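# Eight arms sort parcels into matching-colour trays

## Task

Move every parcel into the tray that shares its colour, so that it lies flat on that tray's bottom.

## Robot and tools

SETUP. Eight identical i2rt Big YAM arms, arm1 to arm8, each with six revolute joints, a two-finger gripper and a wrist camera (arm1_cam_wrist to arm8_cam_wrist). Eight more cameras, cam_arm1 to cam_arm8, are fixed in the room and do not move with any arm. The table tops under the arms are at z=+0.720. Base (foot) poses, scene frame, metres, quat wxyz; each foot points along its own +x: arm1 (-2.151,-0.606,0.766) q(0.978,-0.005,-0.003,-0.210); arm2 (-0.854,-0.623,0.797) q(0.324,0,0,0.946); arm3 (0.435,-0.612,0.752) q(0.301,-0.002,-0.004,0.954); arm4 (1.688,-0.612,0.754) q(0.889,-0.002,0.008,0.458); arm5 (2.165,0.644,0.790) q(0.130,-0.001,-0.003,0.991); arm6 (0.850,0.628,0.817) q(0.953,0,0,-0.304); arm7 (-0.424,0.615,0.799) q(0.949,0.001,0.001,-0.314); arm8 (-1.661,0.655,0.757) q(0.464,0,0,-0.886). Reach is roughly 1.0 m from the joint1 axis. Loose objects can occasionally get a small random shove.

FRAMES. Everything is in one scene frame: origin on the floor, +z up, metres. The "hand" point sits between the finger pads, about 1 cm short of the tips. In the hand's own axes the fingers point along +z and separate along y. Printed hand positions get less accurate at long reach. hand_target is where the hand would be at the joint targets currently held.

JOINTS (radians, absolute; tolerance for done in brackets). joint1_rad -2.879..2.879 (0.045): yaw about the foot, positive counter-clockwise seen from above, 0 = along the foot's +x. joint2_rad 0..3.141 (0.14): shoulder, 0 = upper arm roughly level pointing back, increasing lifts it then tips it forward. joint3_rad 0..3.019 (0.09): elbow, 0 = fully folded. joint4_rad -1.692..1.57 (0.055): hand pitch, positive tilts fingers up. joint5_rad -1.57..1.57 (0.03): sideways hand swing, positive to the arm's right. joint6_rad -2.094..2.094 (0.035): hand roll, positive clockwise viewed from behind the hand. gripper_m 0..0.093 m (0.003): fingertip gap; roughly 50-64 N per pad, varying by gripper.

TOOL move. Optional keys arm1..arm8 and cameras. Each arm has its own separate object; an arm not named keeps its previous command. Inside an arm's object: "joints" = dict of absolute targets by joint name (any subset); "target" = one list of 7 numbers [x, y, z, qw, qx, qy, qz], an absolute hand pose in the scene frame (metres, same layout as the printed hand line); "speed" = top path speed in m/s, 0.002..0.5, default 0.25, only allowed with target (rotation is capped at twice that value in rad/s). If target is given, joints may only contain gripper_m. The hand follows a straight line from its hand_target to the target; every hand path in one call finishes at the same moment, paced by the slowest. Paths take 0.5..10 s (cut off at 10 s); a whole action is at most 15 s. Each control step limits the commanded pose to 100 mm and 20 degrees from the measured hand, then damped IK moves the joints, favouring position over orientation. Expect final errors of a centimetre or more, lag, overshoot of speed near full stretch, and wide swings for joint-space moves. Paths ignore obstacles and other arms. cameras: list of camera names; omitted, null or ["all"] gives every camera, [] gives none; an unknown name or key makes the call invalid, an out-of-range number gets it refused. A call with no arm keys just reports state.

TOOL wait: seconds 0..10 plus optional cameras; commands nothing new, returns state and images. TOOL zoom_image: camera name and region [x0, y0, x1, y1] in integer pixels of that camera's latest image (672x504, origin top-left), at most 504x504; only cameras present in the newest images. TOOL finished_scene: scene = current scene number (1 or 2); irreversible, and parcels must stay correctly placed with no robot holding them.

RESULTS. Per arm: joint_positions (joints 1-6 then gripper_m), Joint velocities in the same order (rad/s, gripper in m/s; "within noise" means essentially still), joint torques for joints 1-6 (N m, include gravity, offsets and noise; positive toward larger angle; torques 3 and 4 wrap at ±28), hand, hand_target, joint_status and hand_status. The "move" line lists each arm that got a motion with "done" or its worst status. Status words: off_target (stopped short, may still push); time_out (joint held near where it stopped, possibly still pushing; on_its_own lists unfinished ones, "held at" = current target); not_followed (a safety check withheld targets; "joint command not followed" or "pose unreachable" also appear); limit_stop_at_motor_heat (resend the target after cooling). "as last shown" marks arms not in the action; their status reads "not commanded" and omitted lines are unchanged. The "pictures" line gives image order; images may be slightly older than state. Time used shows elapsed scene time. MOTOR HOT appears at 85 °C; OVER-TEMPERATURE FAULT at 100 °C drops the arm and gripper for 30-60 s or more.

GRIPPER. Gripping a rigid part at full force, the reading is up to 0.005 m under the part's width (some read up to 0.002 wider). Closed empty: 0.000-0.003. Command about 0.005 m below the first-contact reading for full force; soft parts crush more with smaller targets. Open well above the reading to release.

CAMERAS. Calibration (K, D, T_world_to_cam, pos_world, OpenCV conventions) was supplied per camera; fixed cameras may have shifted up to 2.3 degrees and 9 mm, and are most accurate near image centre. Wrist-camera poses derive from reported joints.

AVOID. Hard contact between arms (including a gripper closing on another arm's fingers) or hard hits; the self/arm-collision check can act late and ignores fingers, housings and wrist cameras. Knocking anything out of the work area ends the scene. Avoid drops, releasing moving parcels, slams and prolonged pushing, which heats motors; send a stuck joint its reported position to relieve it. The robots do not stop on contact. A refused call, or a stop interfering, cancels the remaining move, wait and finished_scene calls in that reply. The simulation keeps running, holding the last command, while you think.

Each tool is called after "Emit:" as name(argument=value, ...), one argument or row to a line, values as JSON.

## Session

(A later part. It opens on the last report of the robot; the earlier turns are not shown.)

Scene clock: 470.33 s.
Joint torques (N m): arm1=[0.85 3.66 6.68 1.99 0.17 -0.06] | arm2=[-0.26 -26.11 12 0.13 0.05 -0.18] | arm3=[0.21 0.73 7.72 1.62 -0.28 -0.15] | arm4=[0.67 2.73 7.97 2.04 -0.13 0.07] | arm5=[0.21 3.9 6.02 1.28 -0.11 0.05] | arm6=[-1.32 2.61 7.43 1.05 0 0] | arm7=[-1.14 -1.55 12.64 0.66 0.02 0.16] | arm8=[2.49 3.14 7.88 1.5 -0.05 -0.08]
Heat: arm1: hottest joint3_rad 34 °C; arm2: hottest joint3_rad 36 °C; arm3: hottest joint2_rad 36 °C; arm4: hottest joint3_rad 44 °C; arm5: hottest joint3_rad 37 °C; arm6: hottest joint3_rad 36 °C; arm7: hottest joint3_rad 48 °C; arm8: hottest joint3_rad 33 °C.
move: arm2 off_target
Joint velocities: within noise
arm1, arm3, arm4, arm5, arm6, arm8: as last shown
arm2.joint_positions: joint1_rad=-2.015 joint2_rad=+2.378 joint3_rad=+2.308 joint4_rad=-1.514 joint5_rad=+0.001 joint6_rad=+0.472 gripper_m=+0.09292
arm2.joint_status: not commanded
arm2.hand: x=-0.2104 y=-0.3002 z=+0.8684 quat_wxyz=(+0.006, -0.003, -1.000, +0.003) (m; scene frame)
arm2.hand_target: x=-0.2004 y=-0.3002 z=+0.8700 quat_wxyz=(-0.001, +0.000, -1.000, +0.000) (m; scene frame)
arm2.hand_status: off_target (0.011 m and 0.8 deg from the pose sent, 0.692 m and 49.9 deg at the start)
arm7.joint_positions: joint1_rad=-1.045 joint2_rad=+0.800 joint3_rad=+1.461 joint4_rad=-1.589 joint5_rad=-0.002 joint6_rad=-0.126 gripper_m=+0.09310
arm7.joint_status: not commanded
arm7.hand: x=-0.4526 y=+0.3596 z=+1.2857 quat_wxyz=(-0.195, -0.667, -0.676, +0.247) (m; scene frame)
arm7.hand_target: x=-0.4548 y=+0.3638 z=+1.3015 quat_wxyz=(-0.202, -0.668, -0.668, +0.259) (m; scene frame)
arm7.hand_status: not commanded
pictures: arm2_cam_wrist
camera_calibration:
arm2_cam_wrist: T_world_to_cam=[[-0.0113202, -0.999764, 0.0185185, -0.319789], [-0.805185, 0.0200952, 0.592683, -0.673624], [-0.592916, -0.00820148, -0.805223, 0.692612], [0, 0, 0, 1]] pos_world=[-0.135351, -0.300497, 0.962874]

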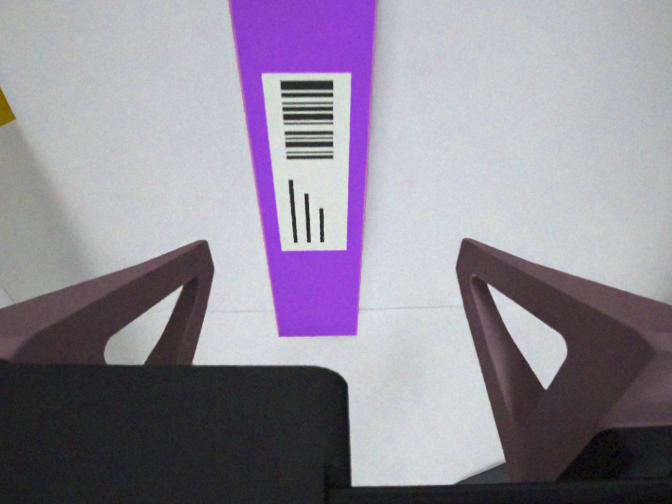

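Emit:
move(
  arm2={"target":[-0.206,-0.286,0.749,0,0,1,0],"speed":0.22},
  cameras=[],
)

Emit:
move(
  arm2={"joints":{"gripper_m":0.045}},
  cameras=[],
)

Emit:
move(
  arm2={"target":[-0.206,-0.286,0.93,0,0,1,0],"speed":0.3},
  cameras=["arm2_cam_wrist"],
)

Emit:
move(
  arm2={"joints":{"joint2_rad":0.8,"joint3_rad":1.5,"joint4_rad":-1.6,"joint5_rad":0}},
  cameras=[],
)

Emit:
move(
  arm2={"joints":{"joint1_rad":-1.428,"joint6_rad":-0.517}},
  cameras=[],
)

Scene clock: 484.23 s.
Joint torques (N m): arm1=[0.85 3.84 6.58 1.92 0.16 -0.05] | arm2=[0.85 -27.99 9.47 0.87 0.03 0.02] | arm3=[0.21 0.79 7.72 1.62 -0.28 -0.15] | arm4=[0.73 2.73 7.97 2.04 -0.13 0.07] | arm5=[-0.62 3.19 6 1.25 -0.11 0.06] | arm6=[-1.32 2.55 7.42 1.07 0 0] | arm7=[-1.2 -1.49 12.66 0.61 0.02 0.16] | arm8=[2.32 2.84 7.92 1.48 -0.03 -0.08]
Heat: arm1: hottest joint3_rad 34 °C; arm2: hottest joint3_rad 38 °C; arm3: hottest joint3_rad 35 °C; arm4: hottest joint3_rad 44 °C; arm5: hottest joint3_rad 37 °C; arm6: hottest joint3_rad 36 °C; arm7: hottest joint3_rad 48 °C; arm8: hottest joint3_rad 33 °C.
move: arm2 done
Joint velocities: within noise
arm1.joint_positions: joint1_rad=-1.554 joint2_rad=+0.598 joint3_rad=+1.409 joint4_rad=-1.508 joint5_rad=+0.005 joint6_rad=-0.049 gripper_m=+0.09289
arm1.joint_status: not commanded
arm1.hand: x=-2.2328 y=-0.7826 z=+1.2863 quat_wxyz=(-0.227, -0.744, -0.513, +0.362) (m; scene frame)
arm1.hand_target: x=-2.2358 y=-0.7850 z=+1.2833 quat_wxyz=(-0.223, -0.746, -0.513, +0.362) (m; scene frame)
arm1.hand_status: not commanded
arm2.joint_positions: joint1_rad=-2.007 joint2_rad=+2.483 joint3_rad=+2.182 joint4_rad=-1.293 joint5_rad=+0.001 joint6_rad=+0.472 gripper_m=+0.09292
arm2.joint_status: not commanded
arm2.hand: x=-0.2116 y=-0.2939 z=+0.7470 quat_wxyz=(+0.010, +0.001, -1.000, +0.005) (m; scene frame)
arm2.hand_target: x=-0.2061 y=-0.2861 z=+0.7492 quat_wxyz=(+0.000, +0.000, -1.000, +0.000) (m; scene frame)
arm2.hand_status: done (0.010 m and 1.3 deg from the pose sent, 0.120 m and 0.8 deg at the start)
arm3, arm5, arm6, arm7, arm8: as last shown
arm4.joint_positions: joint1_rad=-1.881 joint2_rad=+0.601 joint3_rad=+1.407 joint4_rad=-1.509 joint5_rad=-0.014 joint6_rad=+0.039 gripper_m=+0.09291
arm4.joint_status: not commanded
arm4.hand: x=+1.8150 y=-0.7654 z=+1.2710 quat_wxyz=(-0.379, -0.416, -0.806, +0.182) (m; scene frame)
arm4.hand_target: x=+1.8176 y=-0.7658 z=+1.2695 quat_wxyz=(-0.382, -0.414, -0.806, +0.179) (m; scene frame)
arm4.hand_status: not commanded
pictures: none
No camera images: "cameras" was empty.

Scene clock: 484.83 s.
Joint torques (N m): arm1=[0.97 4.07 6.75 1.89 0.15 -0.04] | arm2=[0.73 -27.99 9.46 0.85 0.04 0.02] | arm3=[0.32 0.67 7.75 1.65 -0.28 -0.16] | arm4=[0.73 2.73 7.98 2.03 -0.13 0.08] | arm5=[-0.5 3.55 6.01 1.42 -0.12 0.08] | arm6=[-1.38 2.55 7.43 1.06 -0.01 0.01] | arm7=[-0.97 -1.44 12.7 0.62 0.02 0.16] | arm8=[2.26 3.14 7.95 1.42 -0.05 -0.07]
Heat: arm1: hottest joint3_rad 34 °C; arm2: hottest joint3_rad 38 °C; arm3: hottest joint3_rad 35 °C; arm4: hottest joint3_rad 44 °C; arm5: hottest joint3_rad 37 °C; arm6: hottest joint3_rad 36 °C; arm7: hottest joint3_rad 48 °C; arm8: hottest joint3_rad 33 °C.
move: arm2 off_target
Joint velocities: within noise
arm1, arm3, arm4, arm7: as last shown
arm2.joint_positions: joint1_rad=-2.007 joint2_rad=+2.483 joint3_rad=+2.182 joint4_rad=-1.293 joint5_rad=+0.001 joint6_rad=+0.472 gripper_m=+0.05865
arm2.joint_status: gripper_m off_target (ended at +0.05869, target +0.04500)
arm2.hand: x=-0.2116 y=-0.2938 z=+0.7470 quat_wxyz=(+0.010, +0.001, -1.000, +0.005) (m; scene frame)
arm2.hand_target: x=-0.2062 y=-0.2861 z=+0.7492 quat_wxyz=(+0.000, +0.000, -1.000, +0.000) (m; scene frame)
arm2.hand_status: not commanded
arm5.joint_positions: joint1_rad=+1.503 joint2_rad=+0.595 joint3_rad=+1.396 joint4_rad=-1.494 joint5_rad=+0.000 joint6_rad=-0.330 gripper_m=+0.09289
arm5.joint_status: not commanded
arm5.hand: x=+2.0974 y=+0.4506 z=+1.3051 quat_wxyz=(+0.186, +0.641, +0.641, -0.378) (m; scene frame)
arm5.hand_target: x=+2.0986 y=+0.4496 z=+1.3048 quat_wxyz=(+0.188, +0.643, +0.642, -0.374) (m; scene frame)
arm5.hand_status: not commanded
arm6.joint_positions: joint1_rad=-1.237 joint2_rad=+0.603 joint3_rad=+1.398 joint4_rad=-1.492 joint5_rad=+0.000 joint6_rad=-0.301 gripper_m=+0.09290
arm6.joint_status: not commanded
arm6.hand: x=+0.7927 y=+0.4322 z=+1.3329 quat_wxyz=(-0.200, -0.635, -0.646, +0.373) (m; scene frame)
arm6.hand_target: x=+0.7917 y=+0.4352 z=+1.3332 quat_wxyz=(-0.199, -0.641, -0.641, +0.372) (m; scene frame)
arm6.hand_status: not commanded
arm8.joint_positions: joint1_rad=+0.391 joint2_rad=+0.600 joint3_rad=+1.404 joint4_rad=-1.507 joint5_rad=-0.002 joint6_rad=-0.202 gripper_m=+0.09292
arm8.joint_status: not commanded
arm8.hand: x=-1.7039 y=+0.4601 z=+1.2742 quat_wxyz=(-0.230, -0.645, -0.638, +0.352) (m; scene frame)
arm8.hand_target: x=-1.7032 y=+0.4583 z=+1.2735 quat_wxyz=(-0.230, -0.641, -0.641, +0.354) (m; scene frame)
arm8.hand_status: not commanded
pictures: none
No camera images: "cameras" was empty.

Scene clock: 486.70 s.
Joint torques (N m): arm1=[0.91 3.84 6.64 2.02 0.14 -0.03] | arm2=[0.79 -27.69 12.01 0.13 0.04 0.02] | arm3=[0.44 0.73 7.71 1.63 -0.28 -0.15] | arm4=[0.67 2.73 7.97 2.04 -0.13 0.07] | arm5=[-0.38 3.55 6.06 1.2 -0.12 0.04] | arm6=[-1.32 2.61 7.42 1.07 -0.01 0] | arm7=[-1.08 -1.44 12.67 0.64 0.01 0.16] | arm8=[2.32 3.08 7.99 1.44 -0.02 -0.07]
Heat: arm1: hottest joint3_rad 34 °C; arm2: hottest joint3_rad 38 °C; arm3: hottest joint3_rad 35 °C; arm4: hottest joint3_rad 44 °C; arm5: hottest joint3_rad 37 °C; arm6: hottest joint3_rad 36 °C; arm7: hottest joint3_rad 48 °C; arm8: hottest joint3_rad 33 °C.
move: arm2 off_target
Joint velocities: within noise
arm1, arm3, arm4, arm5, arm6, arm7, arm8: as last shown
arm2.joint_positions: joint1_rad=-2.007 joint2_rad=+2.394 joint3_rad=+2.478 joint4_rad=-1.670 joint5_rad=+0.001 joint6_rad=+0.472 gripper_m=+0.05866
arm2.joint_status: not commanded
arm2.hand: x=-0.2110 y=-0.2937 z=+0.9223 quat_wxyz=(+0.006, +0.001, -1.000, +0.003) (m; scene frame)
arm2.hand_target: x=-0.2066 y=-0.2863 z=+0.9298 quat_wxyz=(-0.004, +0.000, -1.000, -0.002) (m; scene frame)
arm2.hand_status: off_target (0.012 m and 0.8 deg from the pose sent, 0.183 m and 1.3 deg at the start; pose on its path clipped on 8 of 56 steps; a joint's target at an end of its range on 27 of 56 steps)
pictures: arm2_cam_wrist
camera_calibration:
arm2_cam_wrist: T_world_to_cam=[[-0.00297757, -0.999817, 0.0188808, -0.312863], [-0.80445, 0.0136104, 0.593865, -0.70906], [-0.594014, -0.0134204, -0.804343, 0.733126], [0, 0, 0, 1]] pos_world=[-0.135848, -0.293317, 1.01668]

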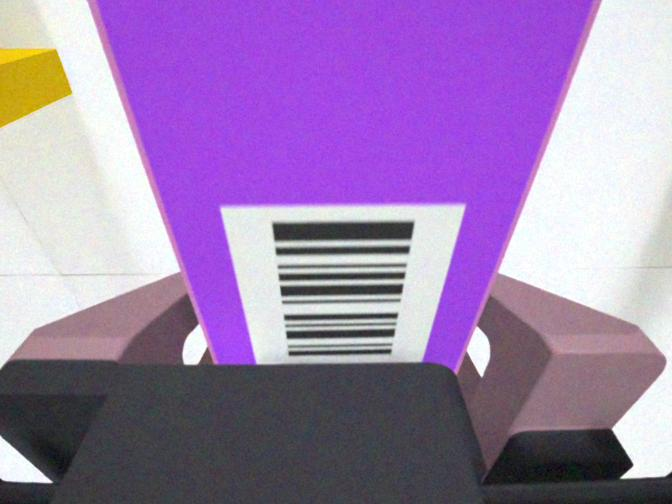

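Scene clock: 488.83 s.
Joint torques (N m): arm1=[0.67 3.9 6.63 2.04 0.17 -0.04] | arm2=[0.73 -1.03 7.56 1.76 0 0] | arm3=[0.44 0.62 7.73 1.66 -0.28 -0.15] | arm4=[0.67 2.73 7.98 2.04 -0.13 0.07] | arm5=[-0.15 3.31 5.98 1.29 -0.12 0.03] | arm6=[-1.32 2.55 7.43 1.05 0 0] | arm7=[-1.14 -1.49 12.67 0.64 0.02 0.16] | arm8=[2.32 3.14 7.92 1.39 -0.03 -0.09]
Heat: arm1: hottest joint3_rad 34 °C; arm2: hottest joint3_rad 38 °C; arm3: hottest joint3_rad 35 °C; arm4: hottest joint3_rad 44 °C; arm5: hottest joint3_rad 37 °C; arm6: hottest joint3_rad 36 °C; arm7: hottest joint3_rad 48 °C; arm8: hottest joint3_rad 33 °C.
move: arm2 done
Joint velocities: within noise
arm1, arm3, arm4, arm5, arm6, arm7, arm8: as last shown
arm2.joint_positions: joint1_rad=-2.007 joint2_rad=+0.799 joint3_rad=+1.499 joint4_rad=-1.605 joint5_rad=+0.001 joint6_rad=+0.472 gripper_m=+0.05866
arm2.joint_status: all done
arm2.hand: x=-0.6310 y=-0.5097 z=+1.2997 quat_wxyz=(-0.291, +0.001, -0.945, -0.149) (m; scene frame)
arm2.hand_target: x=-0.6306 y=-0.5076 z=+1.3003 quat_wxyz=(-0.292, +0.000, -0.944, -0.153) (m; scene frame)
arm2.hand_status: not commanded
pictures: none
No camera images: "cameras" was empty.

Scene clock: 490.40 s.
Joint torques (N m): arm1=[0.97 3.31 6.61 1.91 0.17 -0.05] | arm2=[0.85 -0.97 7.56 1.76 -0.06 -0.16] | arm3=[0.56 0.73 7.76 1.59 -0.28 -0.16] | arm4=[0.73 2.73 7.98 2.04 -0.13 0.07] | arm5=[-0.09 3.72 6 1.16 -0.1 0.02] | arm6=[-1.38 2.49 7.42 1.07 0 0] | arm7=[-0.97 -1.61 12.67 0.62 0 0.15] | arm8=[2.37 3.14 7.92 1.39 -0.03 -0.08]
Heat: arm1: hottest joint3_rad 34 °C; arm2: hottest joint3_rad 38 °C; arm3: hottest joint3_rad 35 °C; arm4: hottest joint3_rad 44 °C; arm5: hottest joint3_rad 37 °C; arm6: hottest joint3_rad 36 °C; arm7: hottest joint3_rad 48 °C; arm8: hottest joint3_rad 33 °C.
move: arm2 done
Joint velocities: within noise
arm1, arm3, arm4, arm5, arm6, arm7, arm8: as last shown
arm2.joint_positions: joint1_rad=-1.436 joint2_rad=+0.799 joint3_rad=+1.499 joint4_rad=-1.605 joint5_rad=+0.000 joint6_rad=-0.503 gripper_m=+0.05868
arm2.joint_status: all done
arm2.hand: x=-0.7280 y=-0.4072 z=+1.2998 quat_wxyz=(-0.316, +0.660, -0.676, -0.088) (m; scene frame)
arm2.hand_target: x=-0.7290 y=-0.4050 z=+1.3004 quat_wxyz=(-0.318, +0.667, -0.668, -0.088) (m; scene frame)
arm2.hand_status: not commanded
pictures: none
No camera images: "cameras" was empty.

Emit:
move(
  arm2={"target":[-0.5,0,0.93,0,-0.7071,0.7071,0],"speed":0.4},
  cameras=[],
)

Emit:
move(
  arm2={"target":[-0.5,0,0.778,0,-0.7071,0.7071,0],"speed":0.25},
  cameras=[],
)

Emit:
move(
  arm2={"target":[-0.5,0,0.755,0,-0.7071,0.7071,0],"speed":0.12},
  cameras=["arm2_cam_wrist"],
)

Scene clock: 506.60 s.
Joint torques (N m): arm1=[0.56 4.13 6.63 2.03 0.18 -0.05] | arm2=[0.85 -25.82 12.22 0.28 -0.04 -0.18] | arm3=[0.32 0.73 7.71 1.61 -0.29 -0.16] | arm4=[0.67 2.73 7.97 2.04 -0.13 0.07] | arm5=[-0.38 3.84 6.11 1.28 -0.11 0.05] | arm6=[-1.44 2.61 7.43 1.06 0 0] | arm7=[-1.08 -1.55 12.66 0.62 0 0.15] | arm8=[2.43 3.25 7.94 1.42 -0.02 -0.1]
Heat: arm1: hottest joint3_rad 34 °C; arm2: hottest joint3_rad 39 °C; arm3: hottest joint3_rad 34 °C; arm4: hottest joint3_rad 43 °C; arm5: hottest joint3_rad 37 °C; arm6: hottest joint3_rad 36 °C; arm7: hottest joint3_rad 48 °C; arm8: hottest joint3_rad 33 °C.
move: arm2 off_target
Joint velocities: within noise
arm1, arm3, arm4, arm5, arm6, arm7, arm8: as last shown
arm2.joint_positions: joint1_rad=-1.434 joint2_rad=+2.323 joint3_rad=+2.355 joint4_rad=-1.622 joint5_rad=+0.000 joint6_rad=-0.504 gripper_m=+0.05867
arm2.joint_status: not commanded
arm2.hand: x=-0.5000 y=-0.0110 z=+0.9247 quat_wxyz=(+0.009, +0.700, -0.714, +0.002) (m; scene frame)
arm2.hand_target: x=-0.5002 y=-0.0006 z=+0.9298 quat_wxyz=(-0.001, +0.707, -0.707, +0.000) (m; scene frame)
arm2.hand_status: off_target (0.012 m and 1.6 deg from the pose sent, 0.596 m and 38.3 deg at the start)
pictures: none
No camera images: "cameras" was empty.

Scene clock: 507.93 s.
Joint torques (N m): arm1=[0.79 3.6 6.64 1.85 0.19 -0.06] | arm2=[0.85 -27.52 8.84 0.85 -0.04 -0.19] | arm3=[0.44 0.85 7.69 1.61 -0.28 -0.15] | arm4=[0.67 2.73 7.97 2.04 -0.13 0.08] | arm5=[-0.15 4.31 6.11 1.35 -0.11 -0.01] | arm6=[-1.32 2.49 7.39 1.07 -0.01 0] | arm7=[-1.26 -1.49 12.67 0.65 0.02 0.16] | arm8=[2.43 3.25 7.94 1.42 -0.03 -0.08]
Heat: arm1: hottest joint3_rad 34 °C; arm2: hottest joint3_rad 39 °C; arm3: hottest joint3_rad 34 °C; arm4: hottest joint3_rad 43 °C; arm5: hottest joint3_rad 37 °C; arm6: hottest joint3_rad 36 °C; arm7: hottest joint3_rad 48 °C; arm8: hottest joint3_rad 33 °C.
move: arm2 done
Joint velocities: within noise
arm1, arm4, arm5, arm6, arm7, arm8: as last shown
arm2.joint_positions: joint1_rad=-1.434 joint2_rad=+2.408 joint3_rad=+2.121 joint4_rad=-1.301 joint5_rad=+0.000 joint6_rad=-0.504 gripper_m=+0.05867
arm2.joint_status: not commanded
arm2.hand: x=-0.4983 y=-0.0078 z=+0.7773 quat_wxyz=(+0.008, +0.700, -0.714, +0.002) (m; scene frame)
arm2.hand_target: x=-0.4999 y=-0.0001 z=+0.7783 quat_wxyz=(+0.000, +0.707, -0.707, +0.000) (m; scene frame)
arm2.hand_status: done (0.008 m and 1.5 deg from the pose sent, 0.147 m and 1.6 deg at the start)
arm3.joint_positions: joint1_rad=+0.140 joint2_rad=+0.603 joint3_rad=+1.400 joint4_rad=-1.511 joint5_rad=-0.004 joint6_rad=-0.446 gripper_m=+0.09297
arm3.joint_status: not commanded
arm3.hand: x=+0.2530 y=-0.5237 z=+1.2644 quat_wxyz=(-0.185, +0.910, -0.009, -0.371) (m; scene frame)
arm3.hand_target: x=+0.2511 y=-0.5261 z=+1.2671 quat_wxyz=(-0.186, +0.907, +0.003, -0.377) (m; scene frame)
arm3.hand_status: not commanded
pictures: none
No camera images: "cameras" was empty.

Scene clock: 509.07 s.
Joint torques (N m): arm1=[1.03 3.49 6.69 1.92 0.17 -0.05] | arm2=[0.85 -26.29 7.98 0.92 -0.04 -0.19] | arm3=[0.26 0.67 7.75 1.62 -0.28 -0.15] | arm4=[0.67 2.73 7.97 2.04 -0.13 0.08] | arm5=[-0.21 3.66 6 1.36 -0.13 0.08] | arm6=[-1.38 2.55 7.43 1.06 -0.01 0] | arm7=[-1.14 -1.61 12.68 0.62 0.01 0.17] | arm8=[2.43 3.14 7.97 1.4 -0.04 -0.08]
Heat: arm1: hottest joint3_rad 34 °C; arm2: hottest joint3_rad 39 °C; arm3: hottest joint3_rad 34 °C; arm4: hottest joint3_rad 43 °C; arm5: hottest joint3_rad 37 °C; arm6: hottest joint3_rad 36 °C; arm7: hottest joint3_rad 48 °C; arm8: hottest joint3_rad 33 °C.
move: arm2 off_target
Joint velocities: within noise
arm1, arm3, arm4, arm5, arm6, arm8: as last shown
arm2.joint_positions: joint1_rad=-1.434 joint2_rad=+2.416 joint3_rad=+2.114 joint4_rad=-1.260 joint5_rad=+0.000 joint6_rad=-0.504 gripper_m=+0.05867
arm2.joint_status: not commanded
arm2.hand: x=-0.4952 y=-0.0025 z=+0.7689 quat_wxyz=(-0.004, +0.700, -0.714, -0.001) (m; scene frame)
arm2.hand_target: x=-0.5001 y=-0.0004 z=+0.7550 quat_wxyz=(+0.000, +0.707, -0.707, +0.000) (m; scene frame)
arm2.hand_status: off_target (0.015 m and 1.3 deg from the pose sent, 0.024 m and 1.5 deg at the start)
arm7.joint_positions: joint1_rad=-1.045 joint2_rad=+0.800 joint3_rad=+1.461 joint4_rad=-1.589 joint5_rad=-0.002 joint6_rad=-0.126 gripper_m=+0.09310
arm7.joint_status: not commanded
arm7.hand: x=-0.4526 y=+0.3596 z=+1.2857 quat_wxyz=(-0.195, -0.667, -0.676, +0.247) (m; scene frame)
arm7.hand_target: x=-0.4548 y=+0.3638 z=+1.3015 quat_wxyz=(-0.202, -0.668, -0.668, +0.259) (m; scene frame)
arm7.hand_status: not commanded
pictures: arm2_cam_wrist
camera_calibration:
arm2_cam_wrist: T_world_to_cam=[[0.999538, -0.0256736, 0.0162864, 0.481241], [-0.0303651, -0.816038, 0.5772, -0.456496], [-0.00152846, -0.577427, -0.816441, 0.746137], [0, 0, 0, 1]] pos_world=[-0.49374, 0.0706767, 0.864828]

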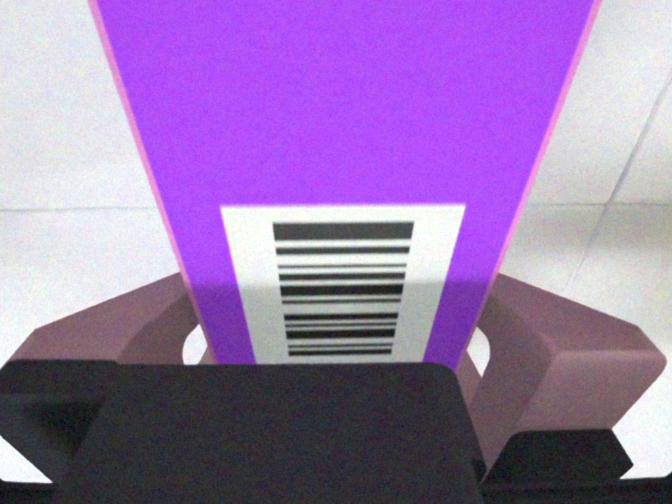

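Emit:
move(
  arm2={"target":[-0.5,0,0.738,0,-0.7071,0.7071,0],"speed":0.1},
  cameras=[],
)

Scene clock: 513.30 s.
Joint torques (N m): arm1=[0.85 3.37 6.65 1.94 0.15 -0.05] | arm2=[0.79 -26.46 8.01 0.94 -0.07 -0.19] | arm3=[0.38 0.85 7.75 1.65 -0.29 -0.16] | arm4=[0.67 2.73 7.97 2.04 -0.13 0.07] | arm5=[-0.5 3.55 6.04 1.21 -0.11 0.05] | arm6=[-1.32 2.55 7.45 1.06 0 0] | arm7=[-1.08 -1.61 12.71 0.61 0.01 0.15] | arm8=[2.2 3.25 7.92 1.42 -0.05 -0.05]
Heat: arm1: hottest joint3_rad 34 °C; arm2: hottest joint3_rad 38 °C; arm3: hottest joint3_rad 34 °C; arm4: hottest joint3_rad 43 °C; arm5: hottest joint3_rad 37 °C; arm6: hottest joint3_rad 36 °C; arm7: hottest joint3_rad 48 °C; arm8: hottest joint3_rad 33 °C.
move: arm2 off_target
Joint velocities: within noise
arm1.joint_positions: joint1_rad=-1.554 joint2_rad=+0.598 joint3_rad=+1.409 joint4_rad=-1.508 joint5_rad=+0.005 joint6_rad=-0.049 gripper_m=+0.09289
arm1.joint_status: not commanded
arm1.hand: x=-2.2328 y=-0.7826 z=+1.2863 quat_wxyz=(-0.227, -0.744, -0.513, +0.362) (m; scene frame)
arm1.hand_target: x=-2.2358 y=-0.7850 z=+1.2833 quat_wxyz=(-0.223, -0.746, -0.513, +0.362) (m; scene frame)
arm1.hand_status: not commanded
arm2.joint_positions: joint1_rad=-1.434 joint2_rad=+2.436 joint3_rad=+2.103 joint4_rad=-1.232 joint5_rad=+0.001 joint6_rad=-0.504 gripper_m=+0.05867
arm2.joint_status: not commanded
arm2.hand: x=-0.4953 y=-0.0028 z=+0.7512 quat_wxyz=(-0.003, +0.700, -0.714, -0.001) (m; scene frame)
arm2.hand_target: x=-0.5000 y=-0.0004 z=+0.7382 quat_wxyz=(+0.000, +0.707, -0.707, +0.000) (m; scene frame)
arm2.hand_status: off_target (0.014 m and 1.2 deg from the pose sent, 0.031 m and 1.3 deg at the start)
arm3, arm5, arm6, arm7, arm8: as last shown
arm4.joint_positions: joint1_rad=-1.881 joint2_rad=+0.601 joint3_rad=+1.407 joint4_rad=-1.509 joint5_rad=-0.014 joint6_rad=+0.039 gripper_m=+0.09291
arm4.joint_status: not commanded
arm4.hand: x=+1.8150 y=-0.7654 z=+1.2710 quat_wxyz=(-0.379, -0.416, -0.806, +0.182) (m; scene frame)
arm4.hand_target: x=+1.8176 y=-0.7658 z=+1.2695 quat_wxyz=(-0.382, -0.414, -0.806, +0.179) (m; scene frame)
arm4.hand_status: not commanded
pictures: none
No camera images: "cameras" was empty.

Emit:
move(
  arm2={"joints":{"gripper_m":0.093}},
  cameras=[],
)

Emit:
move(
  arm2={"target":[-0.5,0,0.92,0,-0.7071,0.7071,0],"speed":0.35},
  cameras=[],
)

Emit:
move(
  arm2={"joints":{"joint2_rad":0.6,"joint3_rad":1.4,"joint4_rad":-1.5}},
  cameras=[],
)

Emit:
move(
  arm7={"target":[-0.497,-0.005,0.87,0,0.7071,0.7071,0],"speed":0.4},
  cameras=["arm7_cam_wrist"],
)

Scene clock: 520.93 s.
Joint torques (N m): arm1=[0.85 3.49 6.61 1.88 0.18 -0.03] | arm2=[0.85 -26.34 7.99 0.94 -0.07 -0.19] | arm3=[0.38 0.79 7.72 1.63 -0.28 -0.16] | arm4=[0.67 2.73 7.97 2.04 -0.13 0.08] | arm5=[0.03 3.66 6 1.29 -0.13 0.07] | arm6=[-1.32 2.55 7.43 1.07 0 0] | arm7=[-1.08 -1.67 12.67 0.65 0.02 0.15] | arm8=[2.61 3.19 8.03 1.42 -0.03 -0.07]
Heat: arm1: hottest joint3_rad 34 °C; arm2: hottest joint3_rad 38 °C; arm3: hottest joint3_rad 34 °C; arm4: hottest joint3_rad 43 °C; arm5: hottest joint3_rad 37 °C; arm6: hottest joint3_rad 36 °C; arm7: hottest joint3_rad 48 °C; arm8: hottest joint3_rad 33 °C.
move: arm2 done
Joint velocities: within noise
arm1, arm3, arm4, arm7: as last shown
arm2.joint_positions: joint1_rad=-1.434 joint2_rad=+2.436 joint3_rad=+2.103 joint4_rad=-1.232 joint5_rad=+0.001 joint6_rad=-0.504 gripper_m=+0.09282
arm2.joint_status: all done
arm2.hand: x=-0.4953 y=-0.0028 z=+0.7512 quat_wxyz=(-0.003, +0.700, -0.714, -0.001) (m; scene frame)
arm2.hand_target: x=-0.5000 y=-0.0004 z=+0.7382 quat_wxyz=(+0.000, +0.707, -0.707, +0.000) (m; scene frame)
arm2.hand_status: not commanded
arm5.joint_positions: joint1_rad=+1.503 joint2_rad=+0.595 joint3_rad=+1.396 joint4_rad=-1.494 joint5_rad=+0.000 joint6_rad=-0.330 gripper_m=+0.09289
arm5.joint_status: not commanded
arm5.hand: x=+2.0974 y=+0.4506 z=+1.3051 quat_wxyz=(+0.186, +0.641, +0.641, -0.378) (m; scene frame)
arm5.hand_target: x=+2.0986 y=+0.4496 z=+1.3048 quat_wxyz=(+0.188, +0.643, +0.642, -0.374) (m; scene frame)
arm5.hand_status: not commanded
arm6.joint_positions: joint1_rad=-1.237 joint2_rad=+0.603 joint3_rad=+1.398 joint4_rad=-1.492 joint5_rad=+0.000 joint6_rad=-0.301 gripper_m=+0.09290
arm6.joint_status: not commanded
arm6.hand: x=+0.7927 y=+0.4322 z=+1.3329 quat_wxyz=(-0.200, -0.635, -0.646, +0.373) (m; scene frame)
arm6.hand_target: x=+0.7917 y=+0.4352 z=+1.3332 quat_wxyz=(-0.199, -0.641, -0.641, +0.372) (m; scene frame)
arm6.hand_status: not commanded
arm8.joint_positions: joint1_rad=+0.391 joint2_rad=+0.600 joint3_rad=+1.404 joint4_rad=-1.507 joint5_rad=-0.002 joint6_rad=-0.202 gripper_m=+0.09292
arm8.joint_status: not commanded
arm8.hand: x=-1.7039 y=+0.4601 z=+1.2742 quat_wxyz=(-0.230, -0.645, -0.638, +0.352) (m; scene frame)
arm8.hand_target: x=-1.7032 y=+0.4583 z=+1.2735 quat_wxyz=(-0.230, -0.641, -0.641, +0.354) (m; scene frame)
arm8.hand_status: not commanded
pictures: none
No camera images: "cameras" was empty.

Scene clock: 522.70 s.
Joint torques (N m): arm1=[0.73 3.84 6.64 1.92 0.17 -0.06] | arm2=[0.85 -25.93 11.85 0.13 -0.07 -0.18] | arm3=[0.44 0.79 7.76 1.62 -0.28 -0.15] | arm4=[0.67 2.73 7.97 2.04 -0.13 0.07] | arm5=[-0.21 3.43 5.94 1.32 -0.09 0.04] | arm6=[-1.38 2.55 7.43 1.06 -0.01 0] | arm7=[-1.03 -1.49 12.7 0.64 0.01 0.15] | arm8=[2.55 2.9 7.99 1.37 -0.05 -0.08]
Heat: arm1: hottest joint3_rad 34 °C; arm2: hottest joint3_rad 38 °C; arm3: hottest joint3_rad 34 °C; arm4: hottest joint3_rad 43 °C; arm5: hottest joint3_rad 37 °C; arm6: hottest joint3_rad 36 °C; arm7: hottest joint3_rad 48 °C; arm8: hottest joint3_rad 33 °C.
move: arm2 off_target
Joint velocities: within noise
arm1, arm3, arm4, arm5, arm6, arm7, arm8: as last shown
arm2.joint_positions: joint1_rad=-1.434 joint2_rad=+2.322 joint3_rad=+2.328 joint4_rad=-1.594 joint5_rad=+0.001 joint6_rad=-0.504 gripper_m=+0.09292
arm2.joint_status: not commanded
arm2.hand: x=-0.4997 y=-0.0108 z=+0.9150 quat_wxyz=(+0.008, +0.700, -0.714, +0.003) (m; scene frame)
arm2.hand_target: x=-0.5002 y=-0.0005 z=+0.9199 quat_wxyz=(-0.001, +0.707, -0.707, +0.000) (m; scene frame)
arm2.hand_status: off_target (0.012 m and 1.5 deg from the pose sent, 0.169 m and 1.2 deg at the start; pose on its path clipped on 7 of 53 steps)
pictures: none
No camera images: "cameras" was empty.

Scene clock: 524.83 s.
Joint torques (N m): arm1=[0.56 3.96 6.63 1.95 0.19 -0.06] | arm2=[0.85 2.55 6.95 2.06 -0.05 -0.15] | arm3=[0.5 0.67 7.76 1.63 -0.29 -0.16] | arm4=[0.67 2.73 7.97 2.04 -0.13 0.07] | arm5=[0.09 3.6 6 1.22 -0.1 0.07] | arm6=[-1.32 2.49 7.42 1.06 0 0] | arm7=[-1.2 -1.61 12.72 0.58 0.01 0.17] | arm8=[2.37 2.9 7.97 1.36 -0.04 -0.07]
Heat: arm1: hottest joint3_rad 34 °C; arm2: hottest joint3_rad 38 °C; arm3: hottest joint3_rad 34 °C; arm4: hottest joint3_rad 43 °C; arm5: hottest joint3_rad 37 °C; arm6: hottest joint3_rad 36 °C; arm7: hottest joint3_rad 49 °C; arm8: hottest joint3_rad 33 °C.
move: arm2 done
Joint velocities: within noise
arm1, arm3, arm4, arm5, arm6, arm7, arm8: as last shown
arm2.joint_positions: joint1_rad=-1.434 joint2_rad=+0.597 joint3_rad=+1.402 joint4_rad=-1.507 joint5_rad=+0.001 joint6_rad=-0.504 gripper_m=+0.09292
arm2.joint_status: all done
arm2.hand: x=-0.7537 y=-0.4511 z=+1.3138 quat_wxyz=(-0.406, +0.635, -0.648, -0.113) (m; scene frame)
arm2.hand_target: x=-0.7539 y=-0.4483 z=+1.3135 quat_wxyz=(-0.407, +0.641, -0.641, -0.112) (m; scene frame)
arm2.hand_status: not commanded
pictures: none
No camera images: "cameras" was empty.

Scene clock: 527.33 s.
Joint torques (N m): arm1=[0.91 3.72 6.63 1.95 0.16 -0.03] | arm2=[0.85 2.61 6.94 2.06 -0.05 -0.14] | arm3=[0.32 0.73 7.76 1.65 -0.28 -0.16] | arm4=[0.67 2.73 7.97 2.04 -0.13 0.08] | arm5=[0.15 3.55 6 1.33 -0.09 0.05] | arm6=[-1.32 2.55 7.42 1.06 -0.01 0.01] | arm7=[-0.62 -16.15 14.38 -0.4 -0.02 0.21] | arm8=[2.2 2.96 7.94 1.47 -0.03 -0.07]
Heat: arm1: hottest joint3_rad 34 °C; arm2: hottest joint3_rad 38 °C; arm3: hottest joint3_rad 34 °C; arm4: hottest joint3_rad 43 °C; arm5: hottest joint3_rad 37 °C; arm6: hottest joint3_rad 36 °C; arm7: hottest joint3_rad 49 °C; arm8: hottest joint3_rad 33 °C.
move: arm7 off_target
Joint velocities: within noise
arm1, arm2, arm3, arm4, arm5, arm6, arm8: as last shown
arm7.joint_positions: joint1_rad=-1.045 joint2_rad=+2.042 joint3_rad=+1.690 joint4_rad=-1.249 joint5_rad=-0.002 joint6_rad=-0.126 gripper_m=+0.09310
arm7.joint_status: not commanded
arm7.hand: x=-0.4924 y=+0.0134 z=+0.8573 quat_wxyz=(+0.010, -0.703, -0.711, -0.013) (m; scene frame)
arm7.hand_target: x=-0.4970 y=-0.0040 z=+0.8702 quat_wxyz=(+0.000, -0.707, -0.707, +0.000) (m; scene frame)
arm7.hand_status: off_target (0.023 m and 2.0 deg from the pose sent, 0.555 m and 36.7 deg at the start)
pictures: arm7_cam_wrist
camera_calibration:
arm7_cam_wrist: T_world_to_cam=[[-0.999571, -0.0282194, 0.00779514, -0.501684], [-0.0179905, 0.802128, 0.596881, -0.524998], [-0.0230964, 0.596485, -0.802292, 0.789714], [0, 0, 0, 1]] pos_world=[-0.492674, -0.064094, 0.950853]

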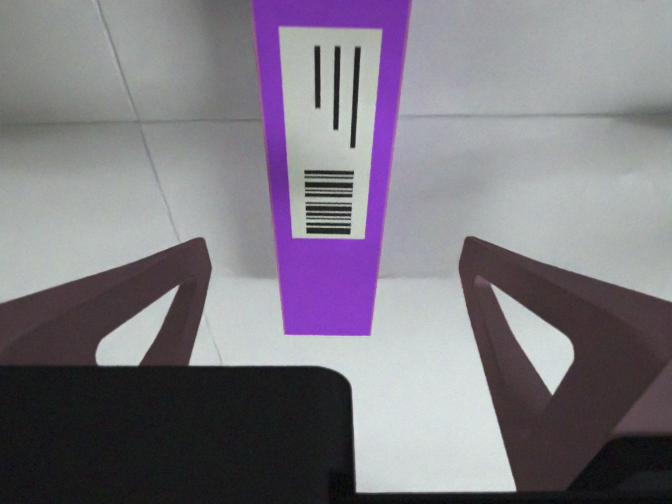

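Emit:
move(
  arm7={"target":[-0.493,0.004,0.752,0,0.7071,0.7071,0],"speed":0.22},
  cameras=[],
)

Emit:
move(
  arm7={"joints":{"gripper_m":0.045}},
  cameras=[],
)

Emit:
move(
  arm7={"target":[-0.493,0.004,0.93,0,0.7071,0.7071,0],"speed":0.3},
  cameras=["arm7_cam_wrist"],
)

Emit:
move(
  arm7={"joints":{"joint2_rad":0.8,"joint3_rad":1.5,"joint4_rad":-1.6,"joint5_rad":0}},
  cameras=[],
)

Emit:
move(
  arm7={"joints":{"joint1_rad":2.162,"joint6_rad":-0.012}},
  cameras=[],
)

Emit:
move(
  arm7={"target":[-0.392,1.303,0.88,0,-0.6947,0.7193,0],"speed":0.35},
  cameras=["arm7_cam_wrist","cam_arm7"],
)

Scene clock: 542.90 s.
Joint torques (N m): arm1=[0.62 3.66 6.64 1.92 0.16 -0.04] | arm2=[0.79 2.61 6.95 2.06 -0.05 -0.14] | arm3=[0.5 0.67 7.73 1.65 -0.28 -0.16] | arm4=[0.67 2.73 7.97 2.04 -0.13 0.07] | arm5=[-0.03 3.49 6.02 1.22 -0.09 0.06] | arm6=[-1.32 2.61 7.43 1.06 0 0.01] | arm7=[-0.21 -17.08 8.55 0.46 -0.04 0.22] | arm8=[2.61 3.14 7.91 1.43 -0.02 -0.07]
Heat: arm1: hottest joint3_rad 33 °C; arm2: hottest joint3_rad 38 °C; arm3: hottest joint3_rad 33 °C; arm4: hottest joint3_rad 43 °C; arm5: hottest joint3_rad 37 °C; arm6: hottest joint3_rad 36 °C; arm7: hottest joint3_rad 50 °C; arm8: hottest joint3_rad 33 °C.
move: arm7 done
Joint velocities: within noise
arm1, arm2, arm3, arm4, arm5, arm6, arm8: as last shown
arm7.joint_positions: joint1_rad=-1.045 joint2_rad=+2.166 joint3_rad=+1.606 joint4_rad=-1.015 joint5_rad=-0.002 joint6_rad=-0.122 gripper_m=+0.09310
arm7.joint_status: not commanded
arm7.hand: x=-0.4934 y=+0.0062 z=+0.7545 quat_wxyz=(+0.002, -0.704, -0.710, -0.003) (m; scene frame)
arm7.hand_target: x=-0.4931 y=+0.0041 z=+0.7519 quat_wxyz=(+0.000, -0.707, -0.707, +0.000) (m; scene frame)
arm7.hand_status: done (0.003 m and 0.7 deg from the pose sent, 0.106 m and 2.0 deg at the start)
pictures: none
No camera images: "cameras" was empty.

Scene clock: 543.50 s.
Joint torques (N m): arm1=[0.44 3.6 6.53 1.98 0.16 -0.04] | arm2=[0.85 2.61 6.95 2.06 -0.05 -0.15] | arm3=[0.38 0.91 7.75 1.63 -0.29 -0.15] | arm4=[0.67 2.78 7.97 2.03 -0.13 0.07] | arm5=[-0.38 3.49 6.16 1.31 -0.08 0.07] | arm6=[-1.38 2.67 7.41 1.07 -0.01 0] | arm7=[-0.26 -17.08 8.55 0.47 -0.03 0.21] | arm8=[2.32 3.14 7.94 1.4 -0.02 -0.08]
Heat: arm1: hottest joint3_rad 33 °C; arm2: hottest joint3_rad 38 °C; arm3: hottest joint3_rad 33 °C; arm4: hottest joint3_rad 43 °C; arm5: hottest joint3_rad 37 °C; arm6: hottest joint3_rad 36 °C; arm7: hottest joint3_rad 50 °C; arm8: hottest joint3_rad 33 °C.
move: arm7 off_target
Joint velocities: within noise
arm1, arm2, arm4, arm5, arm6, arm8: as last shown
arm3.joint_positions: joint1_rad=+0.140 joint2_rad=+0.603 joint3_rad=+1.400 joint4_rad=-1.511 joint5_rad=-0.004 joint6_rad=-0.446 gripper_m=+0.09297
arm3.joint_status: not commanded
arm3.hand: x=+0.2530 y=-0.5237 z=+1.2644 quat_wxyz=(-0.185, +0.910, -0.009, -0.371) (m; scene frame)
arm3.hand_target: x=+0.2511 y=-0.5261 z=+1.2671 quat_wxyz=(-0.186, +0.907, +0.003, -0.377) (m; scene frame)
arm3.hand_status: not commanded
arm7.joint_positions: joint1_rad=-1.045 joint2_rad=+2.166 joint3_rad=+1.606 joint4_rad=-1.015 joint5_rad=-0.002 joint6_rad=-0.122 gripper_m=+0.06045
arm7.joint_status: gripper_m off_target (ended at +0.06047, target +0.04500)
arm7.hand: x=-0.4934 y=+0.0062 z=+0.7545 quat_wxyz=(+0.002, -0.704, -0.710, -0.003) (m; scene frame)
arm7.hand_target: x=-0.4931 y=+0.0041 z=+0.7519 quat_wxyz=(+0.000, -0.707, -0.707, +0.000) (m; scene frame)
arm7.hand_status: not commanded
pictures: none
No camera images: "cameras" was empty.

Scene clock: 545.00 s.
Joint torques (N m): arm1=[0.97 3.66 6.63 1.98 0.17 -0.04] | arm2=[0.85 2.61 6.95 2.06 -0.06 -0.15] | arm3=[0.44 0.79 7.75 1.63 -0.27 -0.15] | arm4=[0.73 2.73 7.98 2.04 -0.13 0.08] | arm5=[-0.38 3.72 5.97 1.28 -0.16 0.04] | arm6=[-1.32 2.55 7.39 1.06 -0.01 0] | arm7=[-0.38 -15.56 14.65 -0.35 -0.03 0.2] | arm8=[2.43 3.14 7.9 1.44 -0.03 -0.08]
Heat: arm1: hottest joint3_rad 33 °C; arm2: hottest joint3_rad 38 °C; arm3: hottest joint3_rad 33 °C; arm4: hottest joint3_rad 43 °C; arm5: hottest joint3_rad 37 °C; arm6: hottest joint3_rad 36 °C; arm7: hottest joint3_rad 50 °C; arm8: hottest joint3_rad 33 °C.
move: arm7 off_target
Joint velocities: within noise
arm1, arm2, arm3, arm4, arm5, arm6, arm8: as last shown
arm7.joint_positions: joint1_rad=-1.045 joint2_rad=+1.974 joint3_rad=+1.746 joint4_rad=-1.370 joint5_rad=-0.002 joint6_rad=-0.122 gripper_m=+0.06045
arm7.joint_status: not commanded
arm7.hand: x=-0.4916 y=+0.0202 z=+0.9176 quat_wxyz=(+0.009, -0.704, -0.710, -0.012) (m; scene frame)
arm7.hand_target: x=-0.4930 y=+0.0049 z=+0.9302 quat_wxyz=(+0.000, -0.707, -0.707, +0.000) (m; scene frame)
arm7.hand_status: off_target (0.020 m and 1.8 deg from the pose sent, 0.175 m and 0.6 deg at the start)
pictures: arm7_cam_wrist
camera_calibration:
arm7_cam_wrist: T_world_to_cam=[[-0.999688, -0.0235823, 0.00824464, -0.501696], [-0.014056, 0.803785, 0.594754, -0.56261], [-0.0206526, 0.594453, -0.803865, 0.836705], [0, 0, 0, 1]] pos_world=[-0.492167, -0.0569955, 1.01135]

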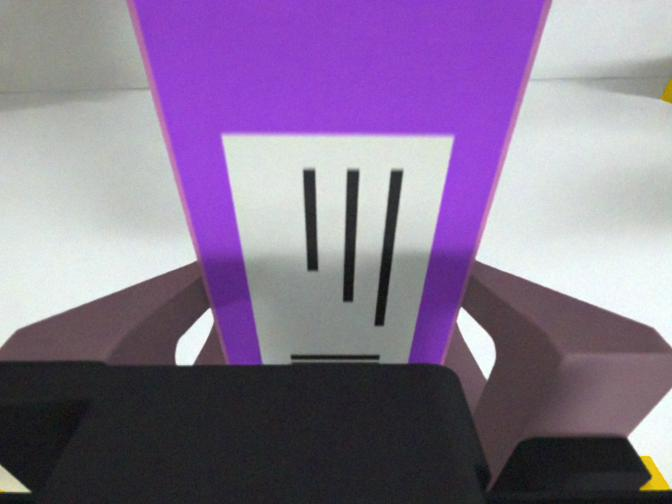

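Scene clock: 546.87 s.
Joint torques (N m): arm1=[0.67 3.84 6.54 1.98 0.17 -0.04] | arm2=[0.85 2.61 6.95 2.06 -0.05 -0.15] | arm3=[0.32 0.73 7.72 1.63 -0.29 -0.15] | arm4=[0.67 2.73 7.97 2.04 -0.13 0.08] | arm5=[0.03 3.25 5.98 1.35 -0.14 0.05] | arm6=[-1.32 2.49 7.41 1.06 -0.01 0] | arm7=[-0.32 -1.14 8.12 0.84 0.02 0.2] | arm8=[2.37 3.14 7.97 1.39 -0.02 -0.08]
Heat: arm1: hottest joint3_rad 33 °C; arm2: hottest joint3_rad 38 °C; arm3: hottest joint3_rad 33 °C; arm4: hottest joint3_rad 43 °C; arm5: hottest joint3_rad 37 °C; arm6: hottest joint3_rad 36 °C; arm7: hottest joint3_rad 50 °C; arm8: hottest joint3_rad 33 °C.
move: arm7 done
Joint velocities: within noise
arm1.joint_positions: joint1_rad=-1.554 joint2_rad=+0.598 joint3_rad=+1.409 joint4_rad=-1.508 joint5_rad=+0.005 joint6_rad=-0.049 gripper_m=+0.09289
arm1.joint_status: not commanded
arm1.hand: x=-2.2328 y=-0.7826 z=+1.2863 quat_wxyz=(-0.227, -0.744, -0.513, +0.362) (m; scene frame)
arm1.hand_target: x=-2.2358 y=-0.7850 z=+1.2833 quat_wxyz=(-0.223, -0.746, -0.513, +0.362) (m; scene frame)
arm1.hand_status: not commanded
arm2, arm3, arm5, arm6, arm8: as last shown
arm4.joint_positions: joint1_rad=-1.881 joint2_rad=+0.601 joint3_rad=+1.407 joint4_rad=-1.509 joint5_rad=-0.014 joint6_rad=+0.039 gripper_m=+0.09291
arm4.joint_status: not commanded
arm4.hand: x=+1.8150 y=-0.7654 z=+1.2710 quat_wxyz=(-0.379, -0.416, -0.806, +0.182) (m; scene frame)
arm4.hand_target: x=+1.8176 y=-0.7658 z=+1.2695 quat_wxyz=(-0.382, -0.414, -0.806, +0.179) (m; scene frame)
arm4.hand_status: not commanded
arm7.joint_positions: joint1_rad=-1.045 joint2_rad=+0.798 joint3_rad=+1.510 joint4_rad=-1.592 joint5_rad=-0.002 joint6_rad=-0.122 gripper_m=+0.06045
arm7.joint_status: all done
arm7.hand: x=-0.4521 y=+0.3633 z=+1.3076 quat_wxyz=(-0.209, -0.663, -0.669, +0.264) (m; scene frame)
arm7.hand_target: x=-0.4522 y=+0.3634 z=+1.3014 quat_wxyz=(-0.204, -0.668, -0.668, +0.257) (m; scene frame)
arm7.hand_status: not commanded
pictures: none
No camera images: "cameras" was empty.

Scene clock: 549.40 s.
Joint torques (N m): arm1=[0.91 3.78 6.57 1.95 0.17 -0.05] | arm2=[0.85 2.61 6.94 2.06 -0.05 -0.15] | arm3=[0.32 0.85 7.72 1.63 -0.29 -0.16] | arm4=[0.67 2.73 7.98 2.04 -0.13 0.08] | arm5=[0.03 3.49 6.04 1.35 -0.09 0.04] | arm6=[-1.32 2.61 7.45 1.07 0 0] | arm7=[0.32 -1.79 8.17 0.8 0 0.21] | arm8=[2.49 3.14 7.88 1.43 -0.03 -0.07]
Heat: arm1: hottest joint3_rad 33 °C; arm2: hottest joint3_rad 38 °C; arm3: hottest joint3_rad 33 °C; arm4: hottest joint3_rad 43 °C; arm5: hottest joint3_rad 37 °C; arm6: hottest joint3_rad 36 °C; arm7: hottest joint3_rad 50 °C; arm8: hottest joint3_rad 33 °C.
move: arm7 done
Joint velocities: within noise
arm1, arm2, arm3, arm4: as last shown
arm5.joint_positions: joint1_rad=+1.503 joint2_rad=+0.595 joint3_rad=+1.396 joint4_rad=-1.494 joint5_rad=+0.000 joint6_rad=-0.330 gripper_m=+0.09289
arm5.joint_status: not commanded
arm5.hand: x=+2.0974 y=+0.4506 z=+1.3051 quat_wxyz=(+0.186, +0.641, +0.641, -0.378) (m; scene frame)
arm5.hand_target: x=+2.0986 y=+0.4496 z=+1.3048 quat_wxyz=(+0.188, +0.643, +0.642, -0.374) (m; scene frame)
arm5.hand_status: not commanded
arm6.joint_positions: joint1_rad=-1.237 joint2_rad=+0.603 joint3_rad=+1.398 joint4_rad=-1.492 joint5_rad=+0.000 joint6_rad=-0.301 gripper_m=+0.09290
arm6.joint_status: not commanded
arm6.hand: x=+0.7927 y=+0.4322 z=+1.3329 quat_wxyz=(-0.200, -0.635, -0.646, +0.373) (m; scene frame)
arm6.hand_target: x=+0.7917 y=+0.4352 z=+1.3332 quat_wxyz=(-0.199, -0.641, -0.641, +0.372) (m; scene frame)
arm6.hand_status: not commanded
arm7.joint_positions: joint1_rad=+2.153 joint2_rad=+0.806 joint3_rad=+1.510 joint4_rad=-1.592 joint5_rad=-0.002 joint6_rad=-0.021 gripper_m=+0.06049
arm7.joint_status: all done
arm7.hand: x=-0.4086 y=+0.8677 z=+1.3072 quat_wxyz=(-0.246, +0.654, -0.678, -0.229) (m; scene frame)
arm7.hand_target: x=-0.4108 y=+0.8650 z=+1.3027 quat_wxyz=(-0.240, +0.655, -0.680, -0.227) (m; scene frame)
arm7.hand_status: not commanded
arm8.joint_positions: joint1_rad=+0.391 joint2_rad=+0.600 joint3_rad=+1.404 joint4_rad=-1.507 joint5_rad=-0.002 joint6_rad=-0.202 gripper_m=+0.09292
arm8.joint_status: not commanded
arm8.hand: x=-1.7039 y=+0.4601 z=+1.2742 quat_wxyz=(-0.230, -0.645, -0.638, +0.352) (m; scene frame)
arm8.hand_target: x=-1.7032 y=+0.4583 z=+1.2735 quat_wxyz=(-0.230, -0.641, -0.641, +0.354) (m; scene frame)
arm8.hand_status: not commanded
pictures: none
No camera images: "cameras" was empty.

Scene clock: 552.37 s.
Joint torques (N m): arm1=[0.85 3.49 6.65 1.99 0.16 -0.05] | arm2=[0.85 2.61 6.95 2.06 -0.05 -0.14] | arm3=[0.38 0.79 7.73 1.63 -0.28 -0.16] | arm4=[0.67 2.73 7.98 2.04 -0.13 0.07] | arm5=[-0.21 3.31 5.96 1.24 -0.11 0.09] | arm6=[-1.32 2.55 7.43 1.07 -0.01 0] | arm7=[0.5 -18.2 15.36 -0.38 0 0.21] | arm8=[2.49 3.37 7.94 1.44 -0.02 -0.08]
Heat: arm1: hottest joint3_rad 33 °C; arm2: hottest joint3_rad 38 °C; arm3: hottest joint3_rad 33 °C; arm4: hottest joint3_rad 43 °C; arm5: hottest joint3_rad 37 °C; arm6: hottest joint3_rad 36 °C; arm7: hottest joint3_rad 50 °C; arm8: hottest joint3_rad 33 °C.
move: arm7 off_target
Joint velocities: within noise
arm1, arm2, arm3, arm4, arm5, arm6, arm8: as last shown
arm7.joint_positions: joint1_rad=+2.156 joint2_rad=+2.231 joint3_rad=+2.024 joint4_rad=-1.406 joint5_rad=-0.002 joint6_rad=-0.020 gripper_m=+0.06049
arm7.joint_status: not commanded
arm7.hand: x=-0.3870 y=+1.2848 z=+0.8647 quat_wxyz=(+0.015, +0.695, -0.719, +0.013) (m; scene frame)
arm7.hand_target: x=-0.3921 y=+1.3017 z=+0.8801 quat_wxyz=(+0.000, +0.695, -0.719, -0.001) (m; scene frame)
arm7.hand_status: off_target (0.024 m and 2.3 deg from the pose sent, 0.610 m and 39.3 deg at the start)
pictures: arm7_cam_wrist, cam_arm7
camera_calibration:
arm7_cam_wrist: T_world_to_cam=[[0.999774, -0.018776, 0.00995929, 0.39927], [-0.0209859, -0.797909, 0.602412, 0.502559], [-0.00336426, -0.602485, -0.798123, 1.5842], [0, 0, 0, 1]] pos_world=[-0.383303, 1.36295, 0.957667]

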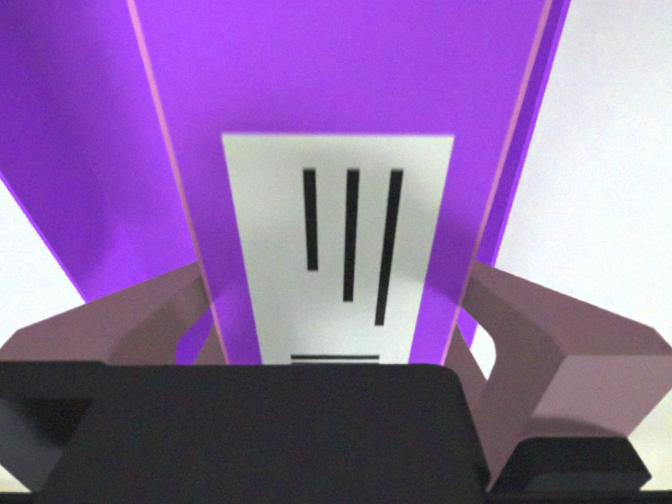

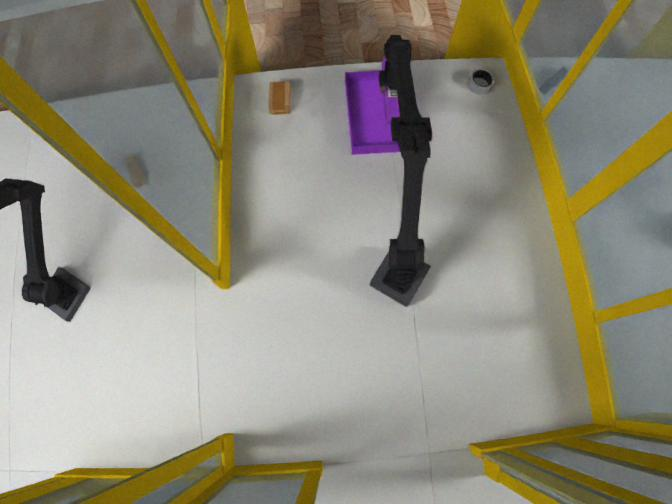

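Emit:
move(
  arm7={"target":[-0.421,1.312,0.825,0,-0.6947,0.7193,0],"speed":0.25},
  cameras=["arm7_cam_wrist","cam_arm7"],
)

Emit:
zoom_image(
  camera="cam_arm7",
  region=[320, 30, 460, 170],
)

Scene clock: 566.50 s.
Joint torques (N m): arm1=[0.62 3.6 6.61 1.89 0.16 -0.06] | arm2=[0.85 2.55 6.95 2.07 -0.05 -0.15] | arm3=[0.38 0.79 7.76 1.65 -0.28 -0.16] | arm4=[0.67 2.73 7.98 2.04 -0.13 0.08] | arm5=[-0.38 3.14 6.06 1.17 -0.1 0.04] | arm6=[-1.26 2.55 7.43 1.07 -0.01 0] | arm7=[-0.26 -18.37 12.86 0.4 0.01 0.21] | arm8=[2.43 3.25 7.94 1.37 -0.03 -0.09]
Heat: arm1: hottest joint3_rad 33 °C; arm2: hottest joint3_rad 38 °C; arm3: hottest joint3_rad 33 °C; arm4: hottest joint3_rad 43 °C; arm5: hottest joint3_rad 37 °C; arm6: hottest joint3_rad 36 °C; arm7: hottest joint3_rad 55 °C; arm8: hottest joint3_rad 33 °C.
move: arm7 off_target
Joint velocities: within noise
arm1, arm3, arm4, arm5, arm6, arm8: as last shown
arm2.joint_positions: joint1_rad=-1.434 joint2_rad=+0.597 joint3_rad=+1.402 joint4_rad=-1.507 joint5_rad=+0.001 joint6_rad=-0.504 gripper_m=+0.09292
arm2.joint_status: not commanded
arm2.hand: x=-0.7537 y=-0.4511 z=+1.3138 quat_wxyz=(-0.406, +0.635, -0.648, -0.113) (m; scene frame)
arm2.hand_target: x=-0.7539 y=-0.4483 z=+1.3135 quat_wxyz=(-0.407, +0.641, -0.641, -0.112) (m; scene frame)
arm2.hand_status: not commanded
arm7.joint_positions: joint1_rad=+2.207 joint2_rad=+2.296 joint3_rad=+2.024 joint4_rad=-1.330 joint5_rad=-0.002 joint6_rad=+0.022 gripper_m=+0.06049
arm7.joint_status: not commanded
arm7.hand: x=-0.4210 y=+1.2989 z=+0.8217 quat_wxyz=(+0.011, +0.698, -0.716, +0.009) (m; scene frame)
arm7.hand_target: x=-0.4212 y=+1.3115 z=+0.8252 quat_wxyz=(+0.000, +0.695, -0.719, +0.000) (m; scene frame)
arm7.hand_status: off_target (0.013 m and 1.7 deg from the pose sent, 0.059 m and 2.2 deg at the start)
pictures: arm7_cam_wrist, cam_arm7
camera_calibration:
arm7_cam_wrist: T_world_to_cam=[[0.999882, -0.0100133, 0.0116759, 0.421222], [-0.0149883, -0.80482, 0.59333, 0.557865], [0.00345582, -0.593434, -0.804875, 1.55498], [0, 0, 0, 1]] pos_world=[-0.418185, 1.37598, 0.915648]

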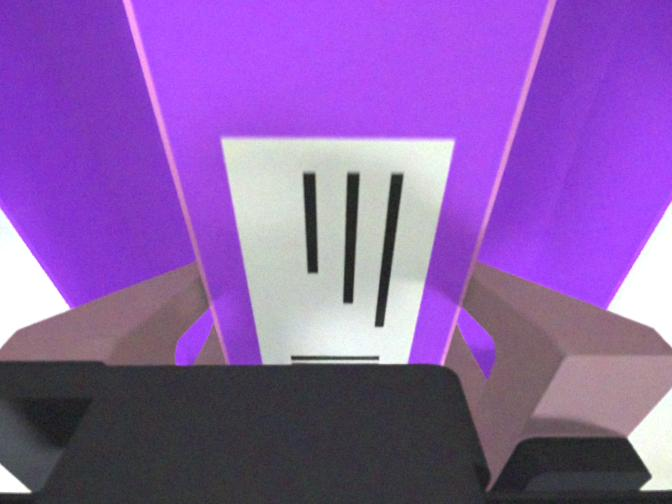

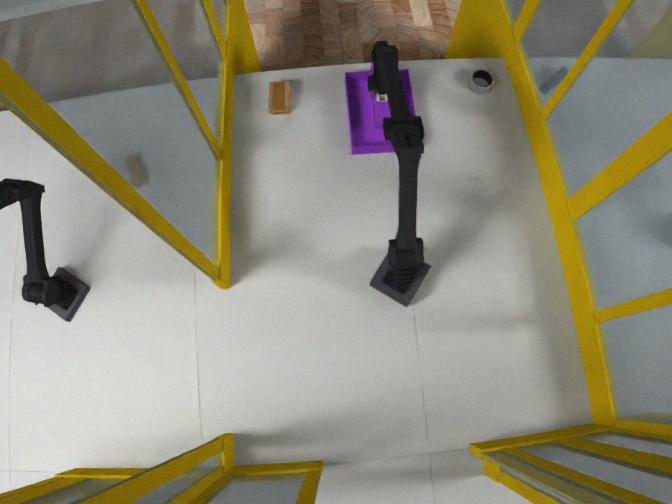

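Scaled by 3.600.

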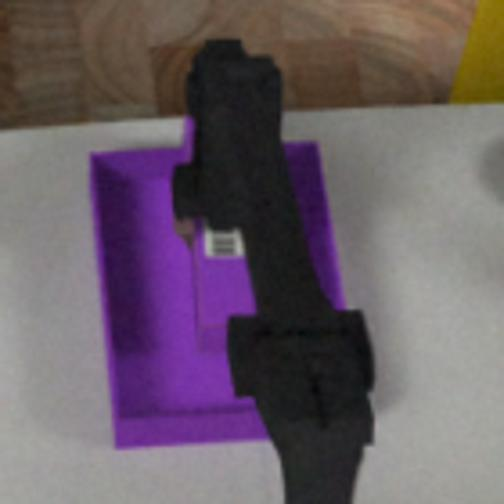

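Emit:
move(
  arm7={"target":[-0.421,1.279,0.825,0,-0.6947,0.7193,0],"speed":0.25},
  cameras=["cam_arm7"],
)

Emit:
zoom_image(
  camera="cam_arm7",
  region=[320, 30, 460, 170],
)

Scene clock: 595.77 s.
Joint torques (N m): arm1=[0.85 3.6 6.57 1.94 0.16 -0.03] | arm2=[0.85 2.61 6.95 2.07 -0.05 -0.14] | arm3=[0.38 0.79 7.77 1.62 -0.29 -0.16] | arm4=[0.67 2.73 7.98 2.04 -0.13 0.07] | arm5=[-0.44 3.31 6.01 1.31 -0.11 0.09] | arm6=[-1.26 2.49 7.42 1.05 0 0] | arm7=[-0.15 -20.31 8.44 0.54 0.01 0.22] | arm8=[2.55 3.19 7.92 1.44 -0.03 -0.07]
Heat: arm1: hottest joint3_rad 33 °C; arm2: hottest joint3_rad 37 °C; arm3: hottest joint3_rad 33 °C; arm4: hottest joint3_rad 43 °C; arm5: hottest joint3_rad 37 °C; arm6: hottest joint3_rad 36 °C; arm7: hottest joint3_rad 57 °C; arm8: hottest joint3_rad 33 °C.
move: arm7 off_target
Joint velocities: within noise
arm1, arm2, arm3, arm4, arm5, arm6, arm8: as last shown
arm7.joint_positions: joint1_rad=+2.207 joint2_rad=+2.238 joint3_rad=+1.899 joint4_rad=-1.258 joint5_rad=-0.002 joint6_rad=+0.023 gripper_m=+0.06049
arm7.joint_status: not commanded
arm7.hand: x=-0.4211 y=+1.2780 z=+0.8142 quat_wxyz=(+0.009, +0.698, -0.716, +0.008) (m; scene frame)
arm7.hand_target: x=-0.4211 y=+1.2790 z=+0.8250 quat_wxyz=(+0.000, +0.695, -0.719, +0.000) (m; scene frame)
arm7.hand_status: off_target (0.011 m and 1.4 deg from the pose sent, 0.020 m and 1.7 deg at the start)
pictures: cam_arm7

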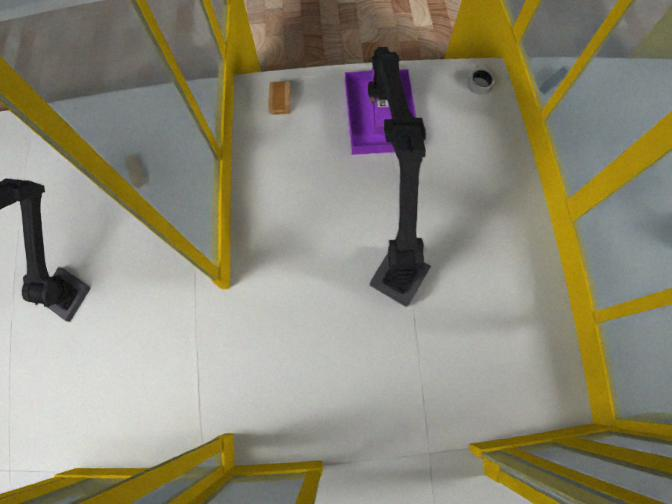

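Scaled by 3.600.

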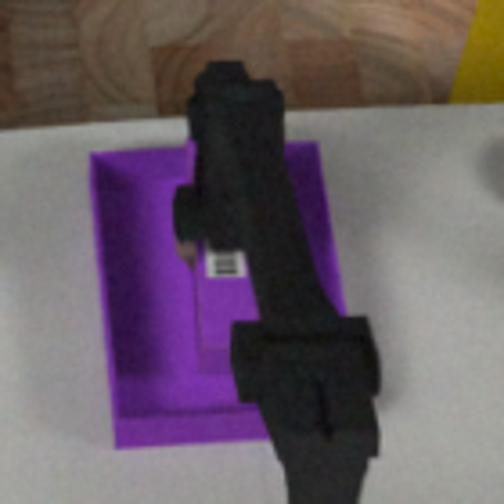

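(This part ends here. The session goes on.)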